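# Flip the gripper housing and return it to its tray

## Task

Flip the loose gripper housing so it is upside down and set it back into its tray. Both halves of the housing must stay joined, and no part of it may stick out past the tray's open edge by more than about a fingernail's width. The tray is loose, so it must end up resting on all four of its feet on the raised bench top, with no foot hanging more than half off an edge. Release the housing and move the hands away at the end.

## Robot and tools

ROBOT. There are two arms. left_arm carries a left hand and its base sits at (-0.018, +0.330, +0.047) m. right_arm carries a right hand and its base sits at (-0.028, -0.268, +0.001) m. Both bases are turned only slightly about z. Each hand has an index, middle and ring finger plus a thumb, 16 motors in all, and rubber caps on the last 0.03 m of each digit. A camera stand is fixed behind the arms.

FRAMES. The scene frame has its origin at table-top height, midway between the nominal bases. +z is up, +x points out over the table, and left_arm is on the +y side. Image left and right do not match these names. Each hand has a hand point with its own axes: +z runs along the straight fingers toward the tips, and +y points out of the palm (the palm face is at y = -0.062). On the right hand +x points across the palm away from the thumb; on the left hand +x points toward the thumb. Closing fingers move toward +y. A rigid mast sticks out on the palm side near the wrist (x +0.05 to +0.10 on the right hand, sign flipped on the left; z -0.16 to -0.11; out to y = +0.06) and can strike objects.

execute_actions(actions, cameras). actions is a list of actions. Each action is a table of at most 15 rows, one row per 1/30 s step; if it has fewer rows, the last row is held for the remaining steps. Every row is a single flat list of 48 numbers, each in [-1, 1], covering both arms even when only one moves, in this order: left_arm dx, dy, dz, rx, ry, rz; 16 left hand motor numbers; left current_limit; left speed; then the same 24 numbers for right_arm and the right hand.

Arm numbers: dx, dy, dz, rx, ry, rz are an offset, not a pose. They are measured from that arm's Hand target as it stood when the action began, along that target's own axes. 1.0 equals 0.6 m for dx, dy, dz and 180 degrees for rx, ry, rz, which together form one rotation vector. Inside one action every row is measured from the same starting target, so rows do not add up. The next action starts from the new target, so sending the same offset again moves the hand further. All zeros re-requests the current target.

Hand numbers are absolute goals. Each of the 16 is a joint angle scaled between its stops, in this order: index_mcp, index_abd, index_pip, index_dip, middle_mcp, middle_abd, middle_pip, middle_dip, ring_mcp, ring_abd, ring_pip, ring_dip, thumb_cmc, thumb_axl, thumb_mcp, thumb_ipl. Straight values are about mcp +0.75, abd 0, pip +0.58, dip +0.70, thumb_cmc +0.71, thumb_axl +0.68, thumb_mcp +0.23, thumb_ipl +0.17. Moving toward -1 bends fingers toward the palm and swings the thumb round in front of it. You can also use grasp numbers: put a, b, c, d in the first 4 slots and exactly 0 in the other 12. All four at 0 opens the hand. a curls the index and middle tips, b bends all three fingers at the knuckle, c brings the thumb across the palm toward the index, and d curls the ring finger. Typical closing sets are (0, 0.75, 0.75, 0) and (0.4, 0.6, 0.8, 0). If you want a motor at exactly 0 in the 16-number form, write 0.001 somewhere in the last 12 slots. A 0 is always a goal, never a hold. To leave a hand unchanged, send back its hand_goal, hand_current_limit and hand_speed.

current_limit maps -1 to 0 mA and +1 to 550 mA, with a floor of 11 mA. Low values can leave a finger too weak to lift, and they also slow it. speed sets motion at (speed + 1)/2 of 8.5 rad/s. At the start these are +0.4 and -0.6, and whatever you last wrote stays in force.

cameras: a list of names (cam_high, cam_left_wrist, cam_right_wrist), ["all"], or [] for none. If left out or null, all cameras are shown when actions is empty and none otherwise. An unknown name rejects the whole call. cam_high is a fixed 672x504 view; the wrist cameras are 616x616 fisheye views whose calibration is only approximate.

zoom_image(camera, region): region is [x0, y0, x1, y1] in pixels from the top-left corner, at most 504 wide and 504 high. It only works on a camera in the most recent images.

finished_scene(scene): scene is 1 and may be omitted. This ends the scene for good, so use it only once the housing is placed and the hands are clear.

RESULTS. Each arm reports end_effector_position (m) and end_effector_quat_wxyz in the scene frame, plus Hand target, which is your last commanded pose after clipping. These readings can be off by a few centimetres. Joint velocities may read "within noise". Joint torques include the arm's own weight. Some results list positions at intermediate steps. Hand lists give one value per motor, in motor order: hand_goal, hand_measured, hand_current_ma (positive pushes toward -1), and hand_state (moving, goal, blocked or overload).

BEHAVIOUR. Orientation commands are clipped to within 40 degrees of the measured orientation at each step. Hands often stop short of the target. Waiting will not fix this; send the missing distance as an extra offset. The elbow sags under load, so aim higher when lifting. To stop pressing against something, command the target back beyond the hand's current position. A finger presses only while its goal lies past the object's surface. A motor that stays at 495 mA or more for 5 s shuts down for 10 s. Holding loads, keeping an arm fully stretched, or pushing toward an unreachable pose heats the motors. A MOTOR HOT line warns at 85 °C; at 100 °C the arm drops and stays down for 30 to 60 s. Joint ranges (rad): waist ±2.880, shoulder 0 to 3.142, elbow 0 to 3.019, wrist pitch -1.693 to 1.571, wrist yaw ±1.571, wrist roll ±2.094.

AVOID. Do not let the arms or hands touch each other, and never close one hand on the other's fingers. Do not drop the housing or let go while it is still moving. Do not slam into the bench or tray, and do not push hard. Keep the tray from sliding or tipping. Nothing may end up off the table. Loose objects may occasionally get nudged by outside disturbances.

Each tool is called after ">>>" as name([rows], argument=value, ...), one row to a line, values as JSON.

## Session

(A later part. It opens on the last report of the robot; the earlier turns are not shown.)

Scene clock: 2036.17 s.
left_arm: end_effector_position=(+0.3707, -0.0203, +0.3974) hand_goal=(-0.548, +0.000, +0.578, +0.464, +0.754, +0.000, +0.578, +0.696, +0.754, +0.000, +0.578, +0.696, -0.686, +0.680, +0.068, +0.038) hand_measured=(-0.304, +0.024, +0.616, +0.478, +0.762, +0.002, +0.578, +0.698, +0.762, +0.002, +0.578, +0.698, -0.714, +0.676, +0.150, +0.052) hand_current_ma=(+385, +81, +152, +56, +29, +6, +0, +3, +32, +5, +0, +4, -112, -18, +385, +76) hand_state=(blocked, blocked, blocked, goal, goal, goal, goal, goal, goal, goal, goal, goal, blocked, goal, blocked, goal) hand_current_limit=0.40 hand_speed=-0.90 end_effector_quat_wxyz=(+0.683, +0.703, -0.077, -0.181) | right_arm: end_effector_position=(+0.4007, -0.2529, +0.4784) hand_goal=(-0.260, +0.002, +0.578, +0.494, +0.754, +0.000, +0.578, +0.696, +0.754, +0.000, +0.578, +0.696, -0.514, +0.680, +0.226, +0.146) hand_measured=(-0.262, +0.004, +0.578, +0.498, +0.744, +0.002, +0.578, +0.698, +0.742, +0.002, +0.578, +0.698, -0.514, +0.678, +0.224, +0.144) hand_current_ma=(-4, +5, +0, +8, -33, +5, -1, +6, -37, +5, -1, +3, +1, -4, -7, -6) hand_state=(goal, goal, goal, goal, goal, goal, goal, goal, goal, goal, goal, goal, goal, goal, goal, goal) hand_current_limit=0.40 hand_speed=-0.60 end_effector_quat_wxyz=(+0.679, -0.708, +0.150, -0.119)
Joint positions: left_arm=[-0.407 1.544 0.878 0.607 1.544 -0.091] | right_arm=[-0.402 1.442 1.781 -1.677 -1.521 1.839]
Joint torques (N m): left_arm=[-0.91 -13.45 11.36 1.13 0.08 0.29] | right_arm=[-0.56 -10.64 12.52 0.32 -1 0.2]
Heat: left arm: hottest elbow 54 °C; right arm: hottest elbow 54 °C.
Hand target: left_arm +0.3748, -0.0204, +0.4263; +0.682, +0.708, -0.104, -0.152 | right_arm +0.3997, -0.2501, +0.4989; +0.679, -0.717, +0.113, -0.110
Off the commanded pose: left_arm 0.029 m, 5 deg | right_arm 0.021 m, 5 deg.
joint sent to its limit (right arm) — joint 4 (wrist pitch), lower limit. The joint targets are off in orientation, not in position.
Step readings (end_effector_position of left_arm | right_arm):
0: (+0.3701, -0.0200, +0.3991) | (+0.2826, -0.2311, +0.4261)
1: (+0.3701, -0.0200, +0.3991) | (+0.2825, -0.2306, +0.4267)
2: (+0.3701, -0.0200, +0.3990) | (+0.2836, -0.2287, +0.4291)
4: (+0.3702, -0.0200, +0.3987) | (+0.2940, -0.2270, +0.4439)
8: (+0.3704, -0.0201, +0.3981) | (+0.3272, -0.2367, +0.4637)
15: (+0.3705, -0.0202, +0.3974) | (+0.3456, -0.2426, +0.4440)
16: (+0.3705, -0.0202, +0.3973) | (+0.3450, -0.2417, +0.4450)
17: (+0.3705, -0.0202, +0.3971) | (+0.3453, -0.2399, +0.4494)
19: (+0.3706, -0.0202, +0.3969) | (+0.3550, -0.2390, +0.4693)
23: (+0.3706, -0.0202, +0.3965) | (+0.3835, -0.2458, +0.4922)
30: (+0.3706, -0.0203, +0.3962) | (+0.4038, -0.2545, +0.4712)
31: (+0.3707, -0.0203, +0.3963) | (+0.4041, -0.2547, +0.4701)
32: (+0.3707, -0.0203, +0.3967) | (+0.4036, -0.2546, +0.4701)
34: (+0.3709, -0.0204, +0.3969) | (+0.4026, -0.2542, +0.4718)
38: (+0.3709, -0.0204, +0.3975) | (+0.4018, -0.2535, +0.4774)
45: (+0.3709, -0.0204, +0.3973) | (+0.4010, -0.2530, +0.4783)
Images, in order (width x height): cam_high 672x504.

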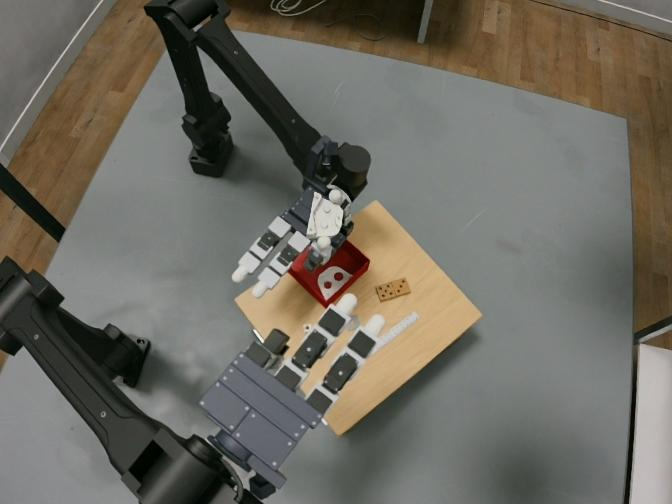

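>>> execute_actions([
  [[0.026,0,0.0043,-0.0102,0.1385,-0.0033,-0.548,0,0.577,0.464,0.754,0,0.577,0.696,0.754,0,0.577,0.696,-0.686,0.68,0.067,0.038,0.4,-0.9,0,0,0,0,0,0,-0.26,0.001,0.577,0.493,0.754,0,0.577,0.696,0.754,0,0.577,0.696,-0.514,0.68,0.225,0.146,0.4,-0.6]],
  [[0.026,0,0.0043,-0.0102,0.1385,-0.0033,-0.548,0,0.577,0.464,0.754,0,0.577,0.696,0.754,0,0.577,0.696,-0.686,0.68,0.067,0.038,0.4,-0.9,0,0,0,0,0,0,-0.26,0.001,0.577,0.493,0.754,0,0.577,0.696,0.754,0,0.577,0.696,-0.514,0.68,0.225,0.146,0.4,-0.6]],
  [[0.026,0,0.0043,-0.0102,0.1385,-0.0033,-0.548,0,0.577,0.464,0.754,0,0.577,0.696,0.754,0,0.577,0.696,-0.686,0.68,0.067,0.038,0.4,-0.9,0,0,0,0,0,0,-0.26,0.001,0.577,0.493,0.754,0,0.577,0.696,0.754,0,0.577,0.696,-0.514,0.68,0.225,0.146,0.4,-0.6]],
  [[0.026,0,0.0043,-0.0102,0.1385,-0.0033,-0.548,0,0.577,0.464,0.754,0,0.577,0.696,0.754,0,0.577,0.696,-0.686,0.68,0.067,0.038,0.4,-0.9,0,0,0,0,0,0,-0.26,0.001,0.577,0.493,0.754,0,0.577,0.696,0.754,0,0.577,0.696,-0.514,0.68,0.225,0.146,0.4,-0.6]],
], cameras=["all"])

Scene clock: 2061.53 s.
left_arm: end_effector_position=(+0.4227, -0.0076, +0.3980) hand_goal=(-0.548, +0.000, +0.578, +0.464, +0.754, +0.000, +0.578, +0.696, +0.754, +0.000, +0.578, +0.696, -0.686, +0.680, +0.068, +0.038) hand_measured=(-0.304, +0.024, +0.616, +0.478, +0.762, +0.000, +0.578, +0.698, +0.764, +0.000, +0.578, +0.698, -0.714, +0.676, +0.146, +0.052) hand_current_ma=(+385, +79, +152, +56, +31, -2, +0, +3, +37, -2, +1, +4, -116, -18, +385, +76) hand_state=(blocked, blocked, blocked, goal, goal, goal, goal, goal, goal, goal, goal, goal, blocked, goal, blocked, goal) hand_current_limit=0.40 hand_speed=-0.90 end_effector_quat_wxyz=(+0.534, +0.557, +0.470, +0.428) | right_arm: end_effector_position=(+0.4007, -0.2529, +0.4784) hand_goal=(-0.260, +0.002, +0.578, +0.494, +0.754, +0.000, +0.578, +0.696, +0.754, +0.000, +0.578, +0.696, -0.514, +0.680, +0.226, +0.146) hand_measured=(-0.262, +0.004, +0.578, +0.498, +0.744, +0.002, +0.578, +0.698, +0.742, +0.002, +0.578, +0.698, -0.514, +0.678, +0.224, +0.144) hand_current_ma=(-4, +5, +0, +8, -33, +5, -1, +6, -37, +5, -1, +3, +1, -4, -7, -6) hand_state=(goal, goal, goal, goal, goal, goal, goal, goal, goal, goal, goal, goal, goal, goal, goal, goal) hand_current_limit=0.40 hand_speed=-0.60 end_effector_quat_wxyz=(+0.679, -0.708, +0.150, -0.119)
Joint positions: left_arm=[-0.908 1.441 0.793 0.566 -0.7 -0.077] | right_arm=[-0.402 1.442 1.781 -1.677 -1.521 1.84]
Joint torques (N m): left_arm=[-1.26 -10.99 12.67 2.58 -0.27 -0.18] | right_arm=[-0.21 -11.11 12.63 0.18 -1.02 0.22]
Heat: left arm: hottest elbow 58 °C; right arm: hottest elbow 54 °C.
Hand target: left_arm +0.4303, -0.0134, +0.4213; +0.555, +0.534, +0.475, +0.425 | right_arm +0.3997, -0.2501, +0.4989; +0.679, -0.717, +0.113, -0.110
Off the commanded pose: left_arm 0.025 m, 4 deg | right_arm 0.021 m, 5 deg.
joint sent to its limit (right arm) — joint 4 (wrist pitch), lower limit. The joint targets are off in orientation, not in position.
Step readings (end_effector_position of left_arm | right_arm):
0: (+0.3706, -0.0203, +0.3974) | (+0.4007, -0.2529, +0.4784)
1: (+0.3729, -0.0207, +0.3976) | (+0.4007, -0.2529, +0.4784)
2: (+0.3819, -0.0222, +0.3980) | (+0.4007, -0.2529, +0.4784)
4: (+0.4018, -0.0228, +0.4010) | (+0.4007, -0.2529, +0.4784)
8: (+0.4035, -0.0170, +0.4140) | (+0.4007, -0.2529, +0.4784)
15: (+0.3899, -0.0274, +0.4265) | (+0.4007, -0.2529, +0.4784)
16: (+0.3923, -0.0275, +0.4249) | (+0.4007, -0.2529, +0.4784)
17: (+0.4009, -0.0260, +0.4226) | (+0.4007, -0.2529, +0.4784)
19: (+0.4158, -0.0201, +0.4161) | (+0.4007, -0.2529, +0.4784)
23: (+0.4164, -0.0169, +0.4091) | (+0.4007, -0.2529, +0.4784)
30: (+0.4043, -0.0320, +0.4132) | (+0.4007, -0.2529, +0.4784)
31: (+0.4066, -0.0304, +0.4129) | (+0.4007, -0.2529, +0.4784)
32: (+0.4136, -0.0249, +0.4125) | (+0.4007, -0.2529, +0.4784)
34: (+0.4259, -0.0123, +0.4125) | (+0.4007, -0.2529, +0.4784)
38: (+0.4241, -0.0103, +0.4127) | (+0.4007, -0.2529, +0.4784)
45: (+0.4111, -0.0225, +0.4127) | (+0.4007, -0.2529, +0.4784)
46: (+0.4128, -0.0195, +0.4123) | (+0.4007, -0.2529, +0.4784)
47: (+0.4157, -0.0112, +0.4111) | (+0.4007, -0.2529, +0.4784)
49: (+0.4200, +0.0067, +0.4081) | (+0.4007, -0.2529, +0.4784)
53: (+0.4217, +0.0069, +0.3990) | (+0.4007, -0.2529, +0.4784)
60: (+0.4218, -0.0083, +0.3944) | (+0.4007, -0.2529, +0.4784)
camera_calibration:
cam_left_wrist: T_world_to_cam=[[-0.237366, -0.734623, -0.635599, 0.310316], [-0.687606, 0.589242, -0.424256, 0.411928], [0.68619, 0.336338, -0.644997, 0.0918111], [0, 0, 0, 1]] pos_world=[0.293902, -0.0456393, 0.431217]
cam_right_wrist: T_world_to_cam=[[-0.771787, 0.22117, -0.596179, 0.675023], [-0.595708, -0.579445, 0.556215, -0.237373], [-0.222435, 0.784428, 0.578961, 0.13242], [0, 0, 0, 1]] pos_world=[0.409023, -0.390714, 0.457799]

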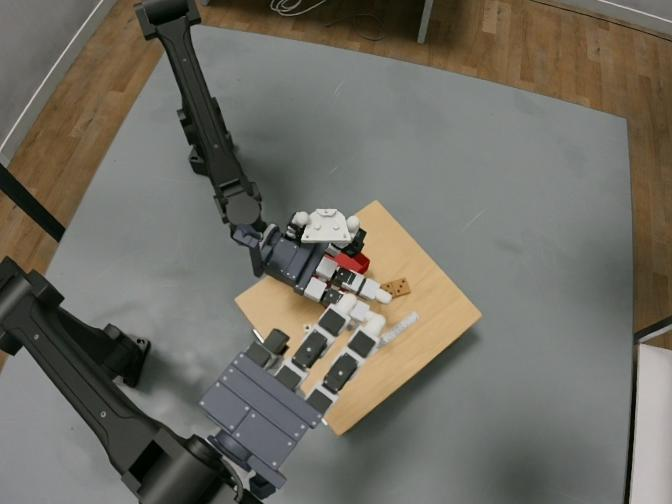

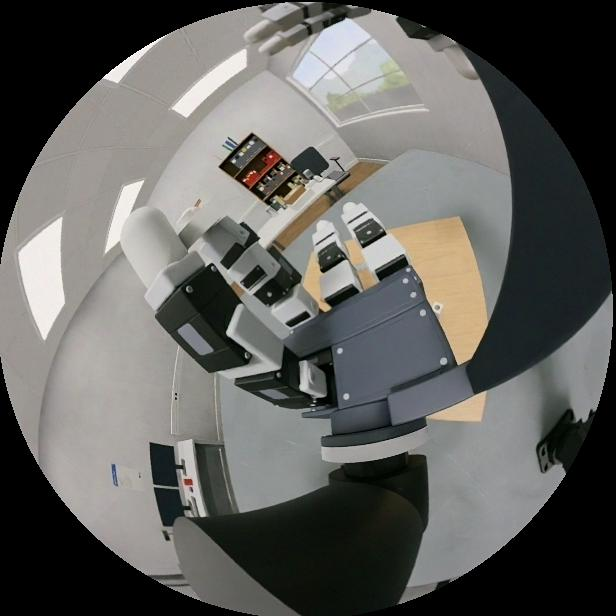

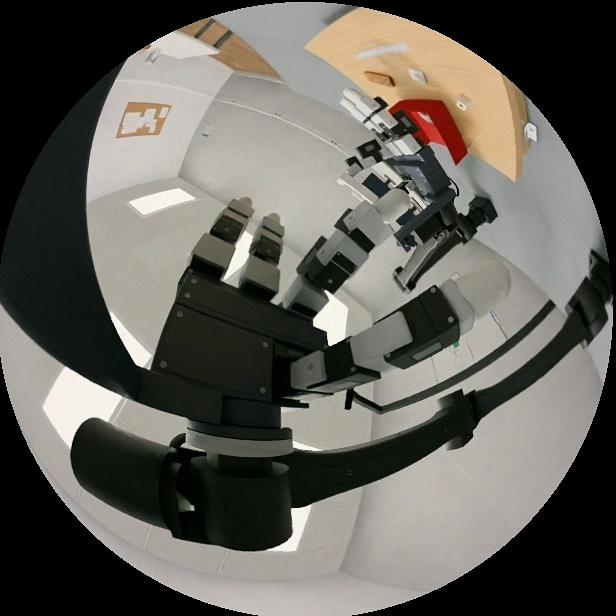

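>>> zoom_image(camera="cam_right_wrist", region=[320, 80, 480, 280])

>>> zoom_image(camera="cam_high", region=[270, 190, 400, 320])

Scaled by 2.520 from the camera's 616x616 image, which has a finer 880x880 frame.

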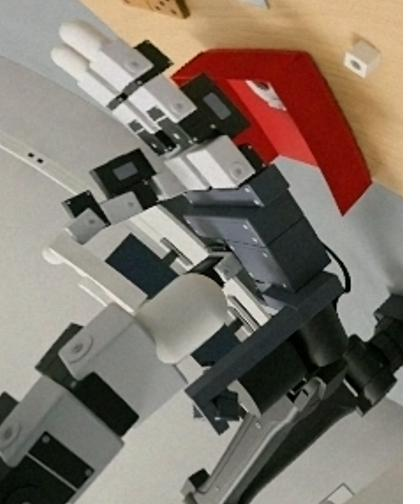

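Scaled by 3.877 from the camera's 672x504 image, which has a finer 960x720 frame.

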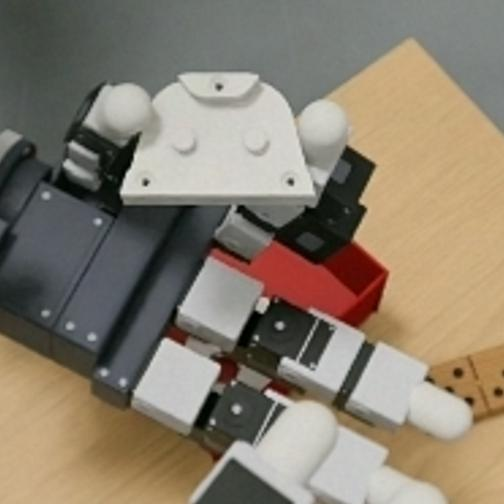

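>>> execute_actions([
  [[0,0,0,0,0,0,-0.548,0,0.577,0.464,0.754,0,0.577,0.696,0.754,0,0.577,0.696,-0.686,0.68,0.067,0.038,0.4,-0.9,-0.0049,-0.0757,0.0118,0,0,0,-0.26,0.001,0.577,0.493,0.754,0,0.577,0.696,0.754,0,0.577,0.696,-0.514,0.68,0.225,0.146,0.4,-0.6]],
  [[0,0,0,0,0,0,-0.548,0,0.577,0.464,0.754,0,0.577,0.696,0.754,0,0.577,0.696,-0.686,0.68,0.067,0.038,0.4,-0.9,-0.0049,-0.0757,0.0118,0,0,0,-0.26,0.001,0.577,0.493,0.754,0,0.577,0.696,0.754,0,0.577,0.696,-0.514,0.68,0.225,0.146,0.4,-0.6]],
  [[0,0,0,0,0,0,-0.548,0,0.577,0.464,0.754,0,0.577,0.696,0.754,0,0.577,0.696,-0.686,0.68,0.067,0.038,0.4,-0.9,-0.0413,-0.0167,0.1525,0.0003,-0.0693,-0.0037,-0.26,0.001,0.577,0.493,0.754,0,0.577,0.696,0.754,0,0.577,0.696,-0.514,0.68,0.225,0.146,0.4,-0.6]],
  [[0,0,0,0,0,0,-0.548,0,0.577,0.464,0.754,0,0.577,0.696,0.754,0,0.577,0.696,-0.686,0.68,0.067,0.038,0.4,-0.9,-0.0073,-0.0125,0.158,0.0003,-0.0693,-0.0037,-0.26,0.001,0.577,0.493,0.754,0,0.577,0.696,0.754,0,0.577,0.696,-0.514,0.68,0.225,0.146,0.4,-0.6]],
  [[0,0,0,0,0,0,-0.548,0,0.577,0.464,0.754,0,0.577,0.696,0.754,0,0.577,0.696,-0.686,0.68,0.067,0.038,0.4,-0.9,0.0268,-0.0125,0.1555,0,0,0,-0.26,0.001,0.577,0.493,0.754,0,0.577,0.696,0.754,0,0.577,0.696,-0.514,0.68,0.225,0.146,0.4,-0.6]],
], cameras=["all"])

Scene clock: 2131.13 s.
left_arm: end_effector_position=(+0.4227, -0.0074, +0.3980) hand_goal=(-0.548, +0.000, +0.578, +0.464, +0.754, +0.000, +0.578, +0.696, +0.754, +0.000, +0.578, +0.696, -0.686, +0.680, +0.068, +0.038) hand_measured=(-0.304, +0.024, +0.616, +0.478, +0.762, +0.000, +0.578, +0.698, +0.764, +0.000, +0.578, +0.698, -0.714, +0.676, +0.146, +0.052) hand_current_ma=(+385, +79, +152, +56, +31, -2, +0, +3, +37, -2, +1, +4, -116, -18, +385, +76) hand_state=(blocked, blocked, blocked, goal, goal, goal, goal, goal, goal, goal, goal, goal, blocked, goal, blocked, goal) hand_current_limit=0.40 hand_speed=-0.90 end_effector_quat_wxyz=(+0.534, +0.557, +0.470, +0.429) | right_arm: end_effector_position=(+0.4128, +0.0532, +0.5902) hand_goal=(-0.260, +0.002, +0.578, +0.494, +0.754, +0.000, +0.578, +0.696, +0.754, +0.000, +0.578, +0.696, -0.514, +0.680, +0.226, +0.146) hand_measured=(-0.264, +0.004, +0.578, +0.498, +0.744, +0.002, +0.578, +0.698, +0.742, +0.002, +0.578, +0.698, -0.514, +0.678, +0.226, +0.144) hand_current_ma=(-14, +5, +0, +7, -33, +4, -1, +6, -37, +4, -1, +3, +1, -4, -1, -5) hand_state=(goal, goal, goal, goal, goal, goal, goal, goal, goal, goal, goal, goal, goal, goal, goal, goal) hand_current_limit=0.40 hand_speed=-0.60 end_effector_quat_wxyz=(+0.690, -0.705, -0.160, +0.037)
Joint positions: left_arm=[-0.908 1.441 0.793 0.566 -0.701 -0.078] | right_arm=[0.282 1.892 2.69 -1.677 -1.511 2.093]
Joint torques (N m): left_arm=[-1.26 -11.16 12.82 2.54 -0.24 -0.17] | right_arm=[-0.67 -14.68 10.52 0.83 -0.79 0.12]
Heat: left arm: hottest elbow 65 °C; right arm: hottest elbow 57 °C.
Hand target: left_arm +0.4303, -0.0133, +0.4213; +0.555, +0.534, +0.476, +0.425 | right_arm +0.4143, +0.0547, +0.5991; +0.687, -0.724, -0.045, +0.040
Off the commanded pose: left_arm 0.025 m, 4 deg | right_arm 0.009 m, 13 deg.
joint sent to its limit (right arm) — joint 4 (wrist pitch), lower limit; joint 6 (wrist roll), upper limit. The joint targets are off in position and orientation.
Step readings (end_effector_position of left_arm | right_arm):
0: (+0.4227, -0.0075, +0.3980) | (+0.4007, -0.2529, +0.4784)
1: (+0.4227, -0.0075, +0.3980) | (+0.4006, -0.2529, +0.4787)
2: (+0.4227, -0.0075, +0.3980) | (+0.4002, -0.2524, +0.4812)
4: (+0.4227, -0.0075, +0.3980) | (+0.4004, -0.2509, +0.4892)
8: (+0.4227, -0.0074, +0.3980) | (+0.3981, -0.2450, +0.5164)
15: (+0.4227, -0.0074, +0.3980) | (+0.3944, -0.2403, +0.5335)
16: (+0.4227, -0.0074, +0.3980) | (+0.3942, -0.2400, +0.5341)
17: (+0.4227, -0.0074, +0.3980) | (+0.3945, -0.2397, +0.5361)
19: (+0.4227, -0.0074, +0.3980) | (+0.3971, -0.2392, +0.5442)
23: (+0.4227, -0.0074, +0.3980) | (+0.3980, -0.2360, +0.5645)
30: (+0.4227, -0.0074, +0.3980) | (+0.3921, -0.2302, +0.5830)
31: (+0.4227, -0.0074, +0.3980) | (+0.3920, -0.2294, +0.5837)
32: (+0.4227, -0.0074, +0.3980) | (+0.3921, -0.2251, +0.5840)
34: (+0.4227, -0.0074, +0.3980) | (+0.3928, -0.2083, +0.5837)
38: (+0.4227, -0.0074, +0.3980) | (+0.3923, -0.1527, +0.5801)
45: (+0.4227, -0.0074, +0.3980) | (+0.4018, -0.1314, +0.5781)
46: (+0.4227, -0.0074, +0.3980) | (+0.4027, -0.1316, +0.5782)
47: (+0.4227, -0.0074, +0.3980) | (+0.4035, -0.1293, +0.5789)
49: (+0.4227, -0.0074, +0.3980) | (+0.4039, -0.1165, +0.5820)
53: (+0.4227, -0.0074, +0.3980) | (+0.3961, -0.0641, +0.5842)
60: (+0.4227, -0.0074, +0.3980) | (+0.4031, -0.0345, +0.5817)
61: (+0.4227, -0.0074, +0.3980) | (+0.4049, -0.0350, +0.5814)
62: (+0.4227, -0.0074, +0.3980) | (+0.4077, -0.0333, +0.5813)
64: (+0.4227, -0.0074, +0.3980) | (+0.4122, -0.0236, +0.5836)
68: (+0.4227, -0.0074, +0.3980) | (+0.4034, +0.0247, +0.5859)
75: (+0.4227, -0.0074, +0.3980) | (+0.4045, +0.0623, +0.5843)
camera_calibration:
cam_left_wrist: T_world_to_cam=[[-0.236779, -0.735038, -0.635339, 0.31015], [-0.688082, 0.588539, -0.424459, 0.412107], [0.685915, 0.336662, -0.64512, 0.09199], [0, 0, 0, 1]] pos_world=[0.293903, -0.0455385, 0.431317]
cam_right_wrist: T_world_to_cam=[[-0.610287, -0.264166, -0.746837, 0.731316], [-0.210508, -0.854787, 0.474369, -0.2111], [-0.763699, 0.446716, 0.466056, 0.138254], [0, 0, 0, 1]] pos_world=[0.507459, -0.0490177, 0.581879]

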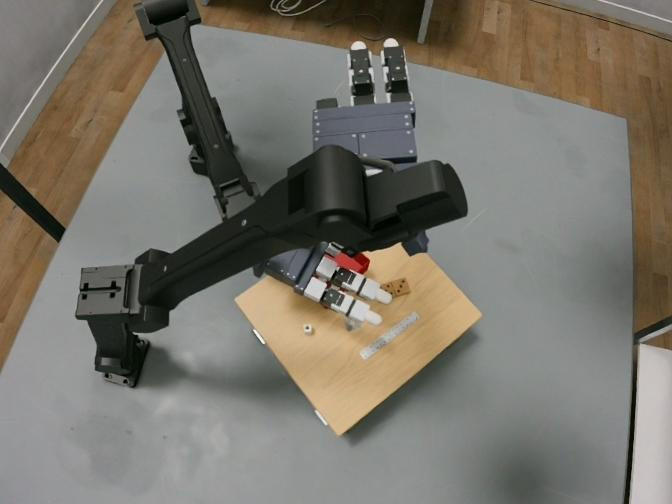

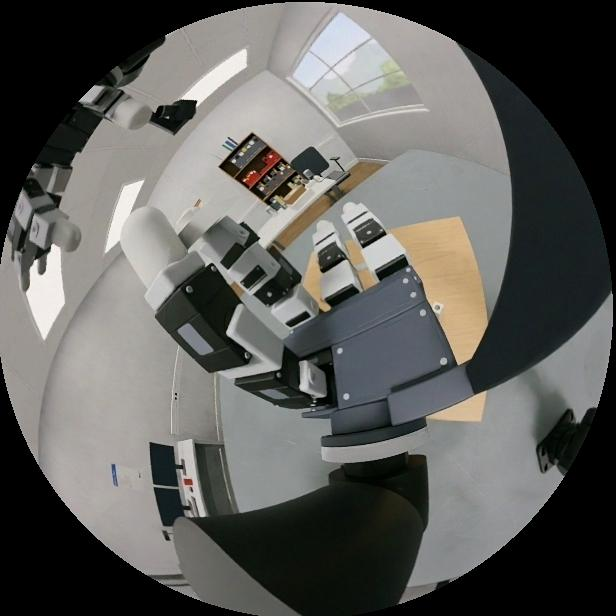

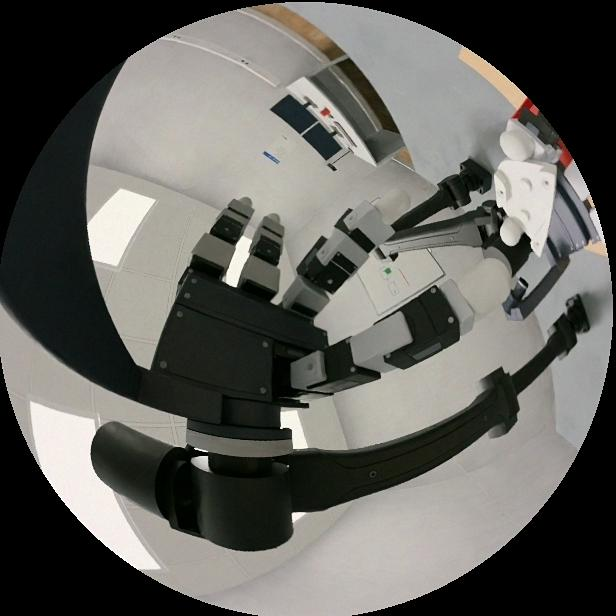

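>>> execute_actions([
  [[0.0037,-0.05,0.0012,0,0,0,-0.548,0,0.577,0.464,0.754,0,0.577,0.696,0.754,0,0.577,0.696,-0.686,0.68,0.067,0.038,0.4,-0.9,0,0.03,0.0015,0,0,0,-0.26,0.001,0.577,0.493,0.754,0,0.577,0.696,0.754,0,0.577,0.696,-0.514,0.68,0.225,0.146,0.4,-0.6]],
  [[0.0037,-0.05,0.0012,0,0,0,-0.548,0,0.577,0.464,0.754,0,0.577,0.696,0.754,0,0.577,0.696,-0.686,0.68,0.067,0.038,0.4,-0.9,0,0.05,0.0026,0,0,0,-0.26,0.001,0.577,0.493,0.754,0,0.577,0.696,0.754,0,0.577,0.696,-0.514,0.68,0.225,0.146,0.4,-0.6]],
  [[0,0,0,0,0,0,-0.548,0,0.577,0.464,0.754,0,0.577,0.696,0.754,0,0.577,0.696,-0.686,0.68,0.067,0.038,0.4,-0.9,0,0.05,0.0026,0,0,0,-0.26,0.001,0.577,0.493,0.754,0,0.577,0.696,0.754,0,0.577,0.696,-0.514,0.68,0.225,0.146,0.4,-0.6]],
], cameras=["cam_left_wrist","cam_right_wrist"])

>>> zoom_image(camera="cam_right_wrist", region=[400, 90, 616, 306])

>>> zoom_image(camera="cam_left_wrist", region=[0, 20, 280, 300])

Scene clock: 2148.23 s.
left_arm: end_effector_position=(+0.4289, -0.0147, +0.3603) hand_goal=(-0.548, +0.000, +0.578, +0.464, +0.754, +0.000, +0.578, +0.696, +0.754, +0.000, +0.578, +0.696, -0.686, +0.680, +0.068, +0.038) hand_measured=(-0.304, +0.024, +0.616, +0.478, +0.762, +0.000, +0.578, +0.698, +0.764, +0.000, +0.578, +0.698, -0.714, +0.676, +0.146, +0.052) hand_current_ma=(+385, +79, +152, +56, +31, -2, +0, +3, +37, -2, +1, +4, -116, -18, +385, +76) hand_state=(blocked, blocked, blocked, goal, goal, goal, goal, goal, goal, goal, goal, goal, blocked, goal, blocked, goal) hand_current_limit=0.40 hand_speed=-0.90 end_effector_quat_wxyz=(+0.548, +0.543, +0.471, +0.427) | right_arm: end_effector_position=(+0.4216, +0.0538, +0.5111) hand_goal=(-0.260, +0.002, +0.578, +0.494, +0.754, +0.000, +0.578, +0.696, +0.754, +0.000, +0.578, +0.696, -0.514, +0.680, +0.226, +0.146) hand_measured=(-0.264, +0.004, +0.578, +0.498, +0.744, +0.002, +0.578, +0.698, +0.742, +0.002, +0.578, +0.698, -0.514, +0.678, +0.226, +0.144) hand_current_ma=(-14, +5, +0, +7, -33, +4, -1, +6, -37, +4, -1, +3, +1, -4, -1, -5) hand_state=(goal, goal, goal, goal, goal, goal, goal, goal, goal, goal, goal, goal, goal, goal, goal, goal) hand_current_limit=0.40 hand_speed=-0.60 end_effector_quat_wxyz=(-0.661, +0.739, +0.091, -0.091)
Joint positions: left_arm=[-0.908 1.563 0.778 0.74 -0.702 -0.081] | right_arm=[0.288 1.812 2.352 -1.606 -1.445 2.093]
Joint torques (N m): left_arm=[-1.32 -12.16 7.99 2.85 -0.14 -0.09] | right_arm=[-0.44 -17.26 8.27 1.18 -0.96 0.18]
Heat: left arm: hottest elbow 65 °C; right arm: hottest elbow 56 °C.
Hand target: left_arm +0.4303, -0.0134, +0.3612; +0.555, +0.534, +0.475, +0.425 | right_arm +0.4146, +0.0548, +0.5210; -0.687, +0.724, +0.045, -0.040
Off the commanded pose: left_arm 0.002 m, 1 deg | right_arm 0.012 m, 9 deg.
joint sent to its limit (right arm) — joint 6 (wrist roll), upper limit. The joint targets are off in orientation, not in position.
Step readings (end_effector_position of left_arm | right_arm):
0: (+0.4227, -0.0074, +0.3980) | (+0.4128, +0.0532, +0.5902)
1: (+0.4227, -0.0074, +0.3980) | (+0.4129, +0.0531, +0.5901)
2: (+0.4227, -0.0074, +0.3982) | (+0.4134, +0.0530, +0.5895)
4: (+0.4230, -0.0076, +0.3980) | (+0.4149, +0.0526, +0.5878)
8: (+0.4254, -0.0105, +0.3896) | (+0.4176, +0.0527, +0.5822)
15: (+0.4273, -0.0129, +0.3820) | (+0.4193, +0.0530, +0.5776)
16: (+0.4272, -0.0128, +0.3826) | (+0.4195, +0.0531, +0.5772)
17: (+0.4270, -0.0125, +0.3835) | (+0.4198, +0.0531, +0.5752)
19: (+0.4269, -0.0123, +0.3839) | (+0.4202, +0.0524, +0.5683)
23: (+0.4283, -0.0139, +0.3744) | (+0.4233, +0.0539, +0.5517)
30: (+0.4292, -0.0151, +0.3590) | (+0.4257, +0.0547, +0.5409)
31: (+0.4292, -0.0151, +0.3592) | (+0.4257, +0.0547, +0.5403)
32: (+0.4291, -0.0149, +0.3596) | (+0.4250, +0.0544, +0.5387)
34: (+0.4289, -0.0148, +0.3601) | (+0.4226, +0.0532, +0.5316)
38: (+0.4289, -0.0148, +0.3602) | (+0.4216, +0.0533, +0.5172)
45: (+0.4289, -0.0147, +0.3603) | (+0.4265, +0.0551, +0.5039)
camera_calibration:
cam_left_wrist: T_world_to_cam=[[-0.222614, -0.755233, -0.616495, 0.269013], [-0.678753, 0.573992, -0.458069, 0.41254], [0.699812, 0.316476, -0.640395, 0.0578639], [0, 0, 0, 1]] pos_world=[0.299405, -0.0519397, 0.391872]
cam_right_wrist: T_world_to_cam=[[-0.728671, -0.317918, -0.606603, 0.65905], [-0.150265, -0.789929, 0.594502, -0.261426], [-0.668176, 0.524347, 0.527826, 0.105557], [0, 0, 0, 1]] pos_world=[0.511478, -0.052333, 0.499484]
Images, in order (width x height): cam_left_wrist 616x616, cam_right_wrist 616x616.

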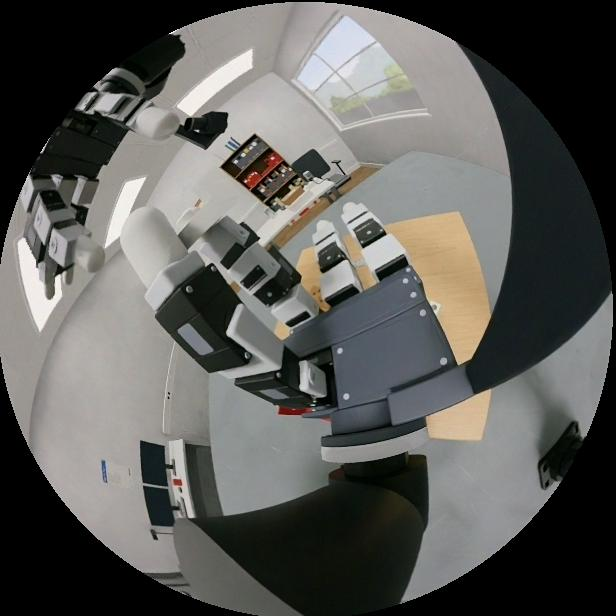

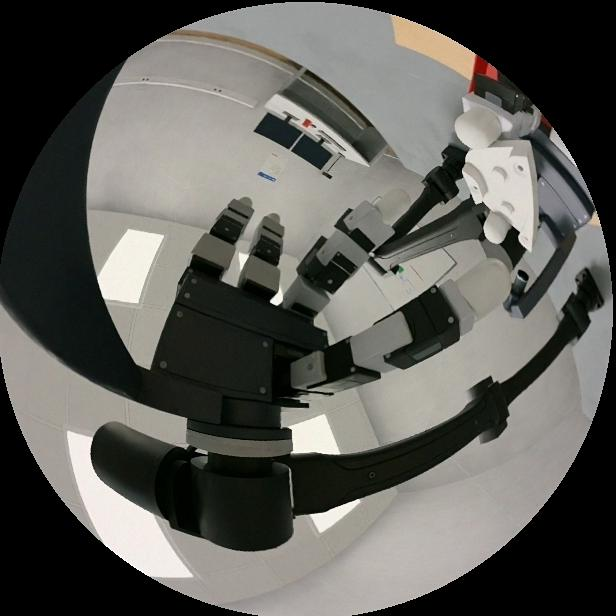

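Scaled by 2.333 from the camera's 616x616 image, which has a finer 880x880 frame.

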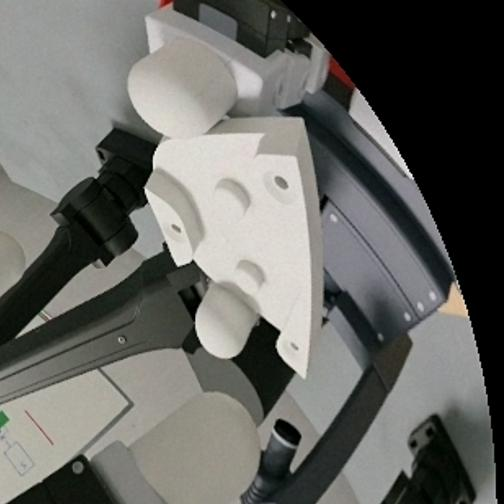

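Scaled by 1.800 from the camera's 616x616 image, which has a finer 880x880 frame.

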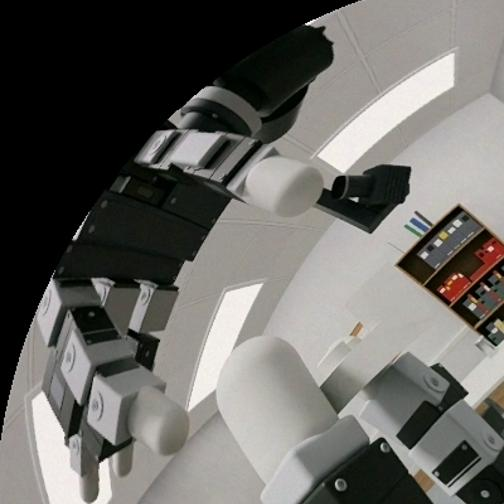

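>>> execute_actions([
  [[0,0,0,0,0,0,-0.548,0,0.577,0.464,0.754,0,0.577,0.696,0.754,0,0.577,0.696,-0.686,0.68,0.067,0.038,0.4,-0.9,0.0078,0.0265,-0.0272,0,0,0,-0.26,0.001,0.577,0.493,0.754,0,0.577,0.696,0.754,0,0.577,0.696,-0.514,0.68,0.225,0.146,0.4,-0.6]],
  [[0,0,0,0,0,0,-0.548,0,0.577,0.464,0.754,0,0.577,0.696,0.754,0,0.577,0.696,-0.686,0.68,0.067,0.038,0.4,-0.9,0,0.025,0.0013,0,0,0,-0.26,0.001,0.577,0.493,0.754,0,0.577,0.696,0.754,0,0.577,0.696,-0.514,0.68,0.225,0.146,0.4,-0.6]],
], cameras=["cam_left_wrist","cam_right_wrist"])

>>> zoom_image(camera="cam_right_wrist", region=[370, 90, 616, 306])

>>> zoom_image(camera="cam_left_wrist", region=[0, 20, 280, 300])

Scene clock: 2181.97 s.
left_arm: end_effector_position=(+0.4289, -0.0147, +0.3603) hand_goal=(-0.548, +0.000, +0.578, +0.464, +0.754, +0.000, +0.578, +0.696, +0.754, +0.000, +0.578, +0.696, -0.686, +0.680, +0.068, +0.038) hand_measured=(-0.304, +0.024, +0.616, +0.478, +0.762, +0.000, +0.578, +0.698, +0.764, +0.000, +0.578, +0.698, -0.714, +0.676, +0.146, +0.052) hand_current_ma=(+385, +79, +152, +56, +31, -2, +0, +3, +37, -2, +1, +4, -116, -18, +385, +76) hand_state=(blocked, blocked, blocked, goal, goal, goal, goal, goal, goal, goal, goal, goal, blocked, goal, blocked, goal) hand_current_limit=0.40 hand_speed=-0.90 end_effector_quat_wxyz=(+0.548, +0.543, +0.471, +0.427) | right_arm: end_effector_position=(+0.4277, +0.0408, +0.4789) hand_goal=(-0.260, +0.002, +0.578, +0.494, +0.754, +0.000, +0.578, +0.696, +0.754, +0.000, +0.578, +0.696, -0.514, +0.680, +0.226, +0.146) hand_measured=(-0.264, +0.004, +0.578, +0.498, +0.744, +0.002, +0.578, +0.698, +0.742, +0.002, +0.578, +0.698, -0.514, +0.678, +0.226, +0.144) hand_current_ma=(-14, +5, +0, +7, -33, +4, -1, +6, -37, +4, -1, +3, +1, -4, -1, -5) hand_state=(goal, goal, goal, goal, goal, goal, goal, goal, goal, goal, goal, goal, goal, goal, goal, goal) hand_current_limit=0.40 hand_speed=-0.60 end_effector_quat_wxyz=(-0.666, +0.737, +0.080, -0.086)
Joint positions: left_arm=[-0.908 1.563 0.778 0.74 -0.702 -0.081] | right_arm=[0.259 1.746 2.157 -1.482 -1.457 2.093]
Joint torques (N m): left_arm=[-1.03 -11.87 8.2 2.93 -0.22 -0.08] | right_arm=[-1.08 -17.2 8.66 1.21 -0.98 0.18]
Heat: left arm: hottest elbow 54 °C; right arm: hottest elbow 54 °C.
Hand target: left_arm +0.4303, -0.0134, +0.3612; +0.555, +0.534, +0.475, +0.425 | right_arm +0.4213, +0.0384, +0.4910; -0.687, +0.724, +0.045, -0.040
Off the commanded pose: left_arm 0.002 m, 1 deg | right_arm 0.014 m, 7 deg.
joint sent to its limit (right arm) — joint 6 (wrist roll), upper limit. The joint targets are off in orientation, not in position.
Step readings (end_effector_position of left_arm | right_arm):
0: (+0.4289, -0.0147, +0.3603) | (+0.4216, +0.0538, +0.5111)
1: (+0.4289, -0.0147, +0.3603) | (+0.4218, +0.0539, +0.5107)
2: (+0.4289, -0.0147, +0.3603) | (+0.4218, +0.0538, +0.5096)
4: (+0.4289, -0.0147, +0.3603) | (+0.4215, +0.0513, +0.5048)
8: (+0.4289, -0.0147, +0.3603) | (+0.4228, +0.0470, +0.4968)
15: (+0.4289, -0.0147, +0.3603) | (+0.4291, +0.0410, +0.4920)
16: (+0.4289, -0.0147, +0.3603) | (+0.4291, +0.0411, +0.4918)
17: (+0.4289, -0.0147, +0.3603) | (+0.4290, +0.0411, +0.4909)
19: (+0.4289, -0.0147, +0.3603) | (+0.4275, +0.0407, +0.4876)
23: (+0.4289, -0.0147, +0.3603) | (+0.4263, +0.0403, +0.4825)
30: (+0.4289, -0.0147, +0.3603) | (+0.4277, +0.0407, +0.4787)
camera_calibration:
cam_left_wrist: T_world_to_cam=[[-0.222614, -0.755233, -0.616495, 0.269013], [-0.678753, 0.573992, -0.458069, 0.41254], [0.699812, 0.316476, -0.640395, 0.0578639], [0, 0, 0, 1]] pos_world=[0.299405, -0.0519397, 0.391872]
cam_right_wrist: T_world_to_cam=[[-0.740103, -0.295559, -0.604064, 0.64254], [-0.164264, -0.791584, 0.588567, -0.242777], [-0.652124, 0.534826, 0.537304, 0.121603], [0, 0, 0, 1]] pos_world=[0.514966, -0.0673064, 0.465688]
Images, in order (width x height): cam_left_wrist 616x616, cam_right_wrist 616x616.

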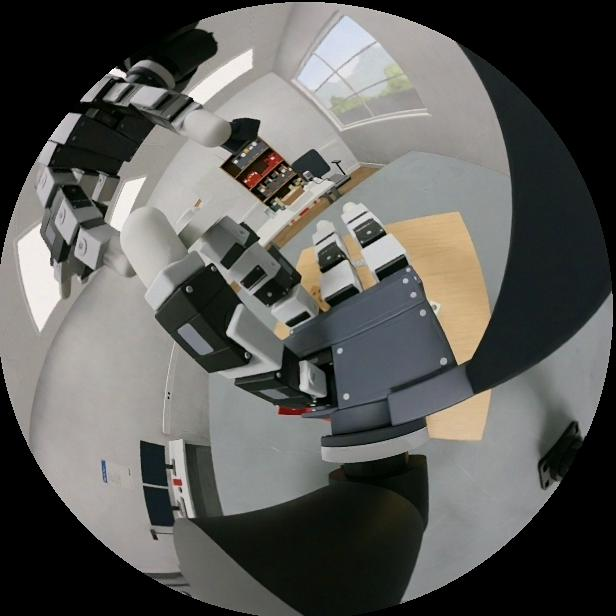

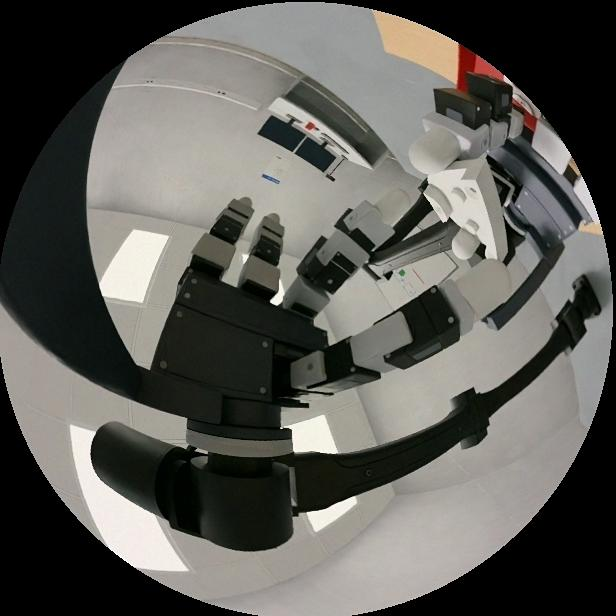

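Scaled by 2.049 from the camera's 616x616 image, which has a finer 880x880 frame.

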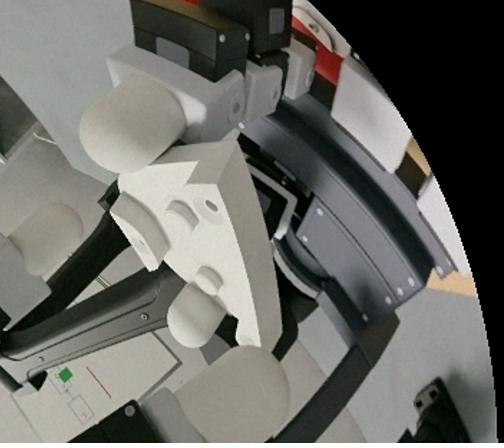

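Scaled by 1.800 from the camera's 616x616 image, which has a finer 880x880 frame.

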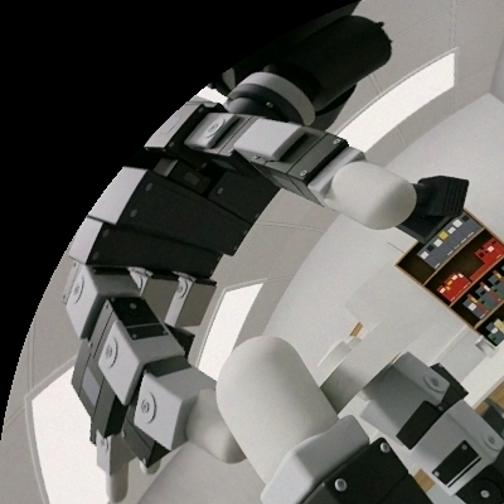

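>>> execute_actions([
  [[0,0,0,0,0,0,-0.548,0,0.577,0.464,0.754,0,0.577,0.696,0.754,0,0.577,0.696,-0.686,0.68,0.067,0.038,0.4,-0.9,0,0.023,0.0012,0,0,0,-0.26,0.001,0.577,0.493,0.754,0,0.577,0.696,0.754,0,0.577,0.696,-0.514,0.68,0.225,0.146,0.4,-0.6]],
  [[0,0,0,0,0,0,-0.548,0,0.577,0.464,0.754,0,0.577,0.696,0.754,0,0.577,0.696,-0.686,0.68,0.067,0.038,0.4,-0.9,0,0.023,0.0012,0,0,0,-0.26,0.001,0.577,0.493,0.754,0,0.577,0.696,0.754,0,0.577,0.696,-0.514,0.68,0.225,0.146,0.4,-0.6]],
], cameras=["cam_left_wrist","cam_right_wrist"])

>>> zoom_image(camera="cam_right_wrist", region=[340, 90, 586, 306])

>>> zoom_image(camera="cam_left_wrist", region=[40, 60, 300, 300])

Scene clock: 2197.43 s.
left_arm: end_effector_position=(+0.4289, -0.0147, +0.3603) hand_goal=(-0.548, +0.000, +0.578, +0.464, +0.754, +0.000, +0.578, +0.696, +0.754, +0.000, +0.578, +0.696, -0.686, +0.680, +0.068, +0.038) hand_measured=(-0.304, +0.024, +0.616, +0.478, +0.762, +0.000, +0.578, +0.698, +0.764, +0.000, +0.578, +0.698, -0.714, +0.676, +0.146, +0.052) hand_current_ma=(+385, +79, +152, +56, +31, -2, +0, +3, +37, -2, +1, +4, -116, -18, +385, +76) hand_state=(blocked, blocked, blocked, goal, goal, goal, goal, goal, goal, goal, goal, goal, blocked, goal, blocked, goal) hand_current_limit=0.40 hand_speed=-0.90 end_effector_quat_wxyz=(+0.548, +0.543, +0.471, +0.427) | right_arm: end_effector_position=(+0.4268, +0.0406, +0.4519) hand_goal=(-0.260, +0.002, +0.578, +0.494, +0.754, +0.000, +0.578, +0.696, +0.754, +0.000, +0.578, +0.696, -0.514, +0.680, +0.226, +0.146) hand_measured=(-0.264, +0.004, +0.578, +0.498, +0.744, +0.002, +0.578, +0.698, +0.742, +0.002, +0.578, +0.698, -0.514, +0.678, +0.226, +0.144) hand_current_ma=(-14, +5, +0, +7, -33, +4, -1, +6, -37, +4, -1, +3, +1, -4, -1, -5) hand_state=(goal, goal, goal, goal, goal, goal, goal, goal, goal, goal, goal, goal, goal, goal, goal, goal) hand_current_limit=0.40 hand_speed=-0.60 end_effector_quat_wxyz=(-0.666, +0.737, +0.081, -0.086)
Joint positions: left_arm=[-0.908 1.563 0.778 0.74 -0.702 -0.081] | right_arm=[0.259 1.71 2.032 -1.392 -1.458 2.093]
Joint torques (N m): left_arm=[-0.97 -12.04 7.79 2.96 -0.19 -0.13] | right_arm=[-0.97 -17.26 8.87 1.22 -0.94 0.2]
Heat: left arm: hottest elbow 53 °C; right arm: hottest elbow 53 °C.
Hand target: left_arm +0.4303, -0.0134, +0.3612; +0.555, +0.534, +0.475, +0.425 | right_arm +0.4214, +0.0384, +0.4633; -0.687, +0.724, +0.045, -0.040
Off the commanded pose: left_arm 0.002 m, 1 deg | right_arm 0.013 m, 7 deg.
joint sent to its limit (right arm) — joint 6 (wrist roll), upper limit. The joint targets are off in orientation, not in position.
Step readings (end_effector_position of left_arm | right_arm):
0: (+0.4289, -0.0147, +0.3603) | (+0.4272, +0.0406, +0.4797)
1: (+0.4289, -0.0147, +0.3603) | (+0.4273, +0.0406, +0.4794)
2: (+0.4289, -0.0147, +0.3603) | (+0.4273, +0.0407, +0.4785)
4: (+0.4289, -0.0147, +0.3603) | (+0.4264, +0.0404, +0.4752)
8: (+0.4289, -0.0147, +0.3603) | (+0.4259, +0.0403, +0.4690)
15: (+0.4289, -0.0147, +0.3603) | (+0.4273, +0.0407, +0.4650)
16: (+0.4289, -0.0147, +0.3603) | (+0.4275, +0.0407, +0.4648)
17: (+0.4289, -0.0147, +0.3603) | (+0.4275, +0.0408, +0.4640)
19: (+0.4289, -0.0147, +0.3603) | (+0.4264, +0.0404, +0.4611)
23: (+0.4289, -0.0147, +0.3603) | (+0.4256, +0.0402, +0.4551)
30: (+0.4289, -0.0147, +0.3603) | (+0.4267, +0.0405, +0.4517)
camera_calibration:
cam_left_wrist: T_world_to_cam=[[-0.222614, -0.755233, -0.616495, 0.269013], [-0.678753, 0.573992, -0.458069, 0.41254], [0.699812, 0.316476, -0.640395, 0.0578639], [0, 0, 0, 1]] pos_world=[0.299405, -0.0519397, 0.391872]
cam_right_wrist: T_world_to_cam=[[-0.739478, -0.295229, -0.604989, 0.625685], [-0.164498, -0.792212, 0.587657, -0.226698], [-0.652773, 0.534079, 0.537258, 0.136], [0, 0, 0, 1]] pos_world=[0.514166, -0.0675065, 0.438687]
Images, in order (width x height): cam_left_wrist 616x616, cam_right_wrist 616x616.

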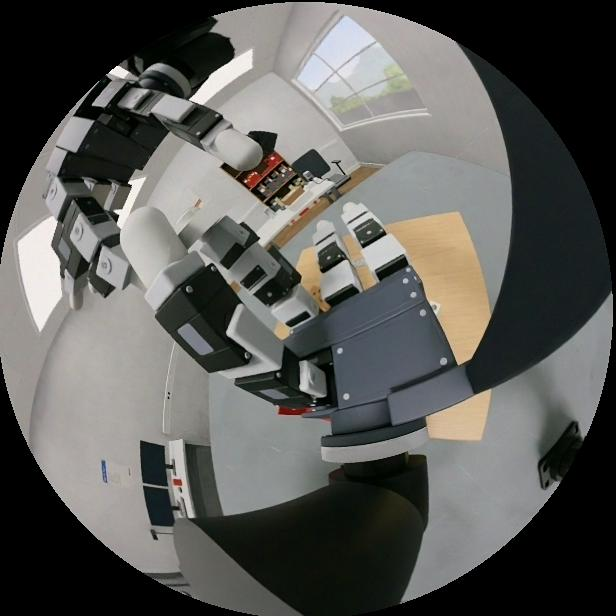

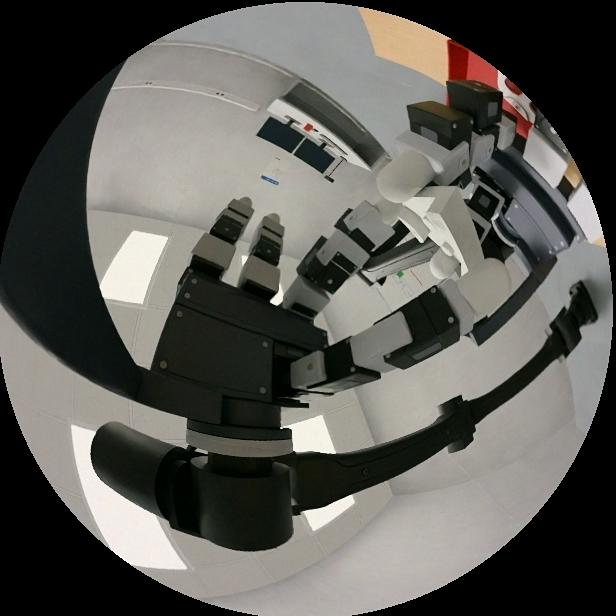

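Scaled by 2.049 from the camera's 616x616 image, which has a finer 880x880 frame.

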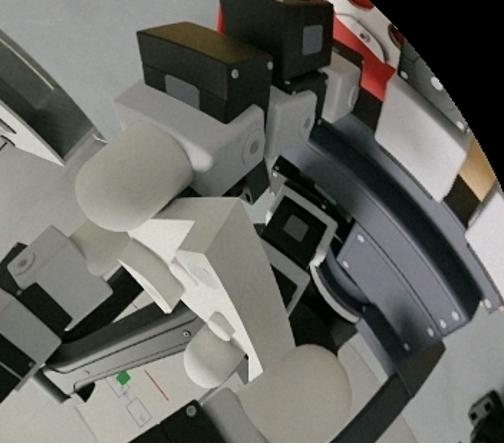

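Scaled by 1.938 from the camera's 616x616 image, which has a finer 880x880 frame.

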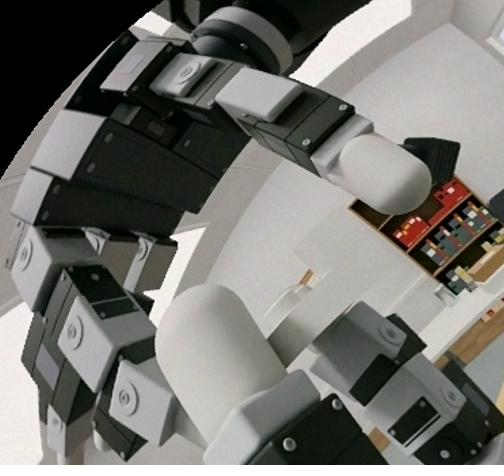

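>>> execute_actions([
  [[0,0,0,0,0,0,-0.548,0,0.577,0.464,0.754,0,0.577,0.696,0.754,0,0.577,0.696,-0.686,0.68,0.067,0.038,0.4,-0.9,0,0,0,0,0,0,-0.479,0.001,0.577,0.493,0.754,0,0.577,0.696,0.754,0,0.577,0.696,-0.514,0.68,0.07,0.146,0.2,-0.93]],
  [[0,0,0,0,0,0,-0.548,0,0.577,0.464,0.754,0,0.577,0.696,0.754,0,0.577,0.696,-0.686,0.68,0.067,0.038,0.4,-0.9,0,0,0,0,0,0,-0.479,0.001,0.577,0.493,0.754,0,0.577,0.696,0.754,0,0.577,0.696,-0.514,0.68,0.07,0.146,0.2,-0.93]],
], cameras=["cam_left_wrist","cam_right_wrist"])

>>> zoom_image(camera="cam_right_wrist", region=[340, 90, 586, 306])

>>> zoom_image(camera="cam_left_wrist", region=[40, 60, 300, 300])

Scene clock: 2218.07 s.
left_arm: end_effector_position=(+0.4289, -0.0144, +0.3603) hand_goal=(-0.548, +0.000, +0.578, +0.464, +0.754, +0.000, +0.578, +0.696, +0.754, +0.000, +0.578, +0.696, -0.686, +0.680, +0.068, +0.038) hand_measured=(-0.304, +0.024, +0.616, +0.478, +0.762, +0.000, +0.578, +0.698, +0.764, +0.000, +0.578, +0.698, -0.714, +0.676, +0.146, +0.052) hand_current_ma=(+385, +79, +152, +56, +31, -2, +0, +3, +37, -2, +1, +4, -116, -18, +385, +76) hand_state=(blocked, blocked, blocked, goal, goal, goal, goal, goal, goal, goal, goal, goal, blocked, goal, blocked, goal) hand_current_limit=0.40 hand_speed=-0.90 end_effector_quat_wxyz=(+0.548, +0.543, +0.472, +0.427) | right_arm: end_effector_position=(+0.4266, +0.0405, +0.4524) hand_goal=(-0.478, +0.002, +0.578, +0.494, +0.754, +0.000, +0.578, +0.696, +0.754, +0.000, +0.578, +0.696, -0.514, +0.680, +0.070, +0.146) hand_measured=(-0.352, +0.004, +0.600, +0.506, +0.744, +0.002, +0.578, +0.698, +0.742, +0.002, +0.578, +0.698, -0.514, +0.678, +0.134, +0.158) hand_current_ma=(+330, +4, +71, +38, -33, +4, -1, +6, -37, +4, -1, +3, -1, -4, +330, +51) hand_state=(blocked, goal, blocked, goal, goal, goal, goal, goal, goal, goal, goal, goal, goal, goal, blocked, goal) hand_current_limit=0.20 hand_speed=-0.93 end_effector_quat_wxyz=(-0.666, +0.737, +0.081, -0.085)
Joint positions: left_arm=[-0.908 1.563 0.778 0.74 -0.703 -0.083] | right_arm=[0.259 1.709 2.032 -1.392 -1.458 2.093]
Joint torques (N m): left_arm=[-0.15 -12.63 8.14 2.85 -0.11 -0.08] | right_arm=[-1.08 -16.91 8.79 1.31 -0.95 0.2]
Heat: left arm: hottest elbow 51 °C; right arm: hottest elbow 52 °C.
Hand target: left_arm +0.4303, -0.0133, +0.3612; +0.555, +0.534, +0.476, +0.425 | right_arm +0.4214, +0.0384, +0.4633; -0.687, +0.724, +0.045, -0.040
Off the commanded pose: left_arm 0.002 m, 1 deg | right_arm 0.012 m, 7 deg.
joint sent to its limit (right arm) — joint 6 (wrist roll), upper limit. The joint targets are off in orientation, not in position.
Step readings (end_effector_position of left_arm | right_arm):
0: (+0.4289, -0.0147, +0.3603) | (+0.4268, +0.0405, +0.4521)
1: (+0.4289, -0.0147, +0.3603) | (+0.4268, +0.0405, +0.4521)
2: (+0.4289, -0.0147, +0.3603) | (+0.4268, +0.0405, +0.4521)
4: (+0.4289, -0.0147, +0.3603) | (+0.4268, +0.0405, +0.4521)
8: (+0.4289, -0.0147, +0.3603) | (+0.4268, +0.0405, +0.4521)
15: (+0.4289, -0.0147, +0.3603) | (+0.4267, +0.0406, +0.4522)
16: (+0.4289, -0.0147, +0.3603) | (+0.4267, +0.0406, +0.4522)
17: (+0.4289, -0.0147, +0.3603) | (+0.4267, +0.0406, +0.4522)
19: (+0.4289, -0.0147, +0.3603) | (+0.4267, +0.0406, +0.4522)
23: (+0.4289, -0.0146, +0.3603) | (+0.4266, +0.0405, +0.4524)
30: (+0.4289, -0.0144, +0.3603) | (+0.4266, +0.0405, +0.4524)
camera_calibration:
cam_left_wrist: T_world_to_cam=[[-0.221857, -0.756377, -0.615364, 0.268596], [-0.679577, 0.572513, -0.458699, 0.412899], [0.699253, 0.316421, -0.641033, 0.0581768], [0, 0, 0, 1]] pos_world=[0.299506, -0.0516385, 0.391974]
cam_right_wrist: T_world_to_cam=[[-0.739023, -0.295027, -0.605644, 0.625773], [-0.164735, -0.792575, 0.5871, -0.22664], [-0.653229, 0.533651, 0.53713, 0.135851], [0, 0, 0, 1]] pos_world=[0.513867, -0.0675065, 0.439086]
Images, in order (width x height): cam_left_wrist 616x616, cam_right_wrist 616x616.

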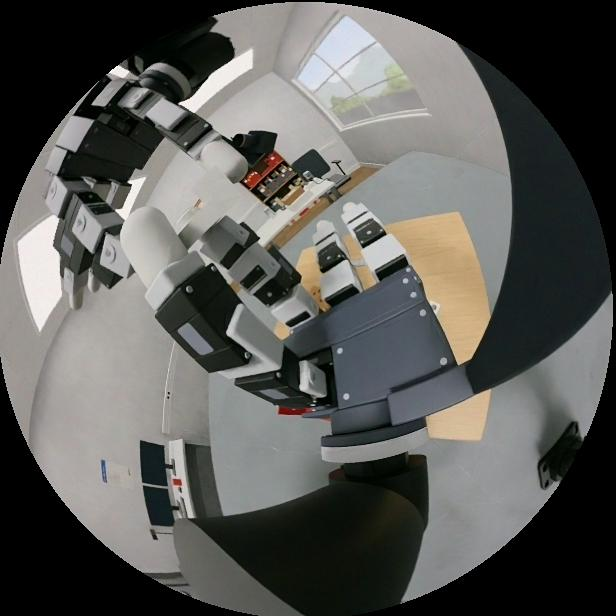

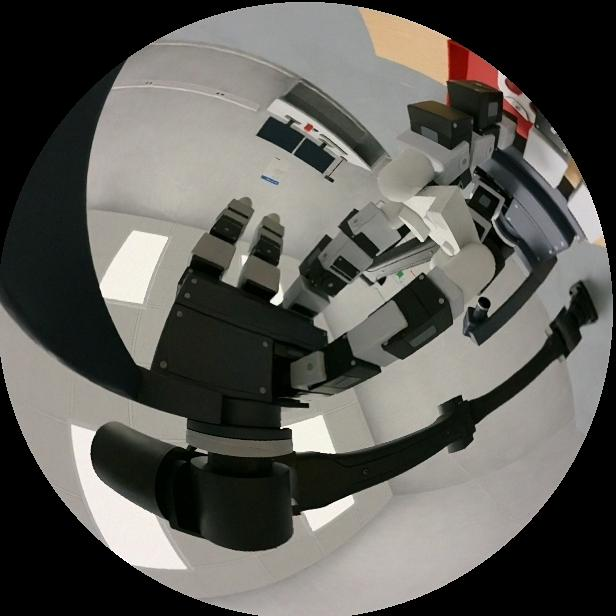

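Scaled by 2.049 from the camera's 616x616 image, which has a finer 880x880 frame.

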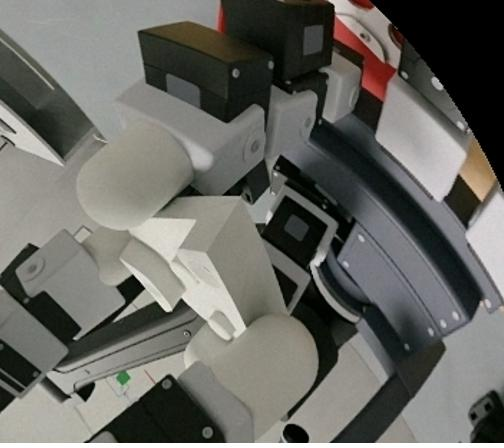

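Scaled by 1.938 from the camera's 616x616 image, which has a finer 880x880 frame.

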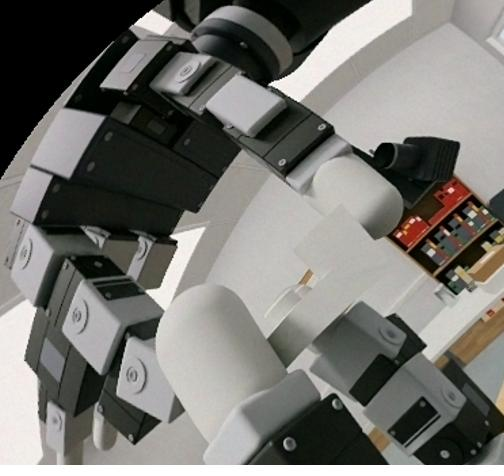

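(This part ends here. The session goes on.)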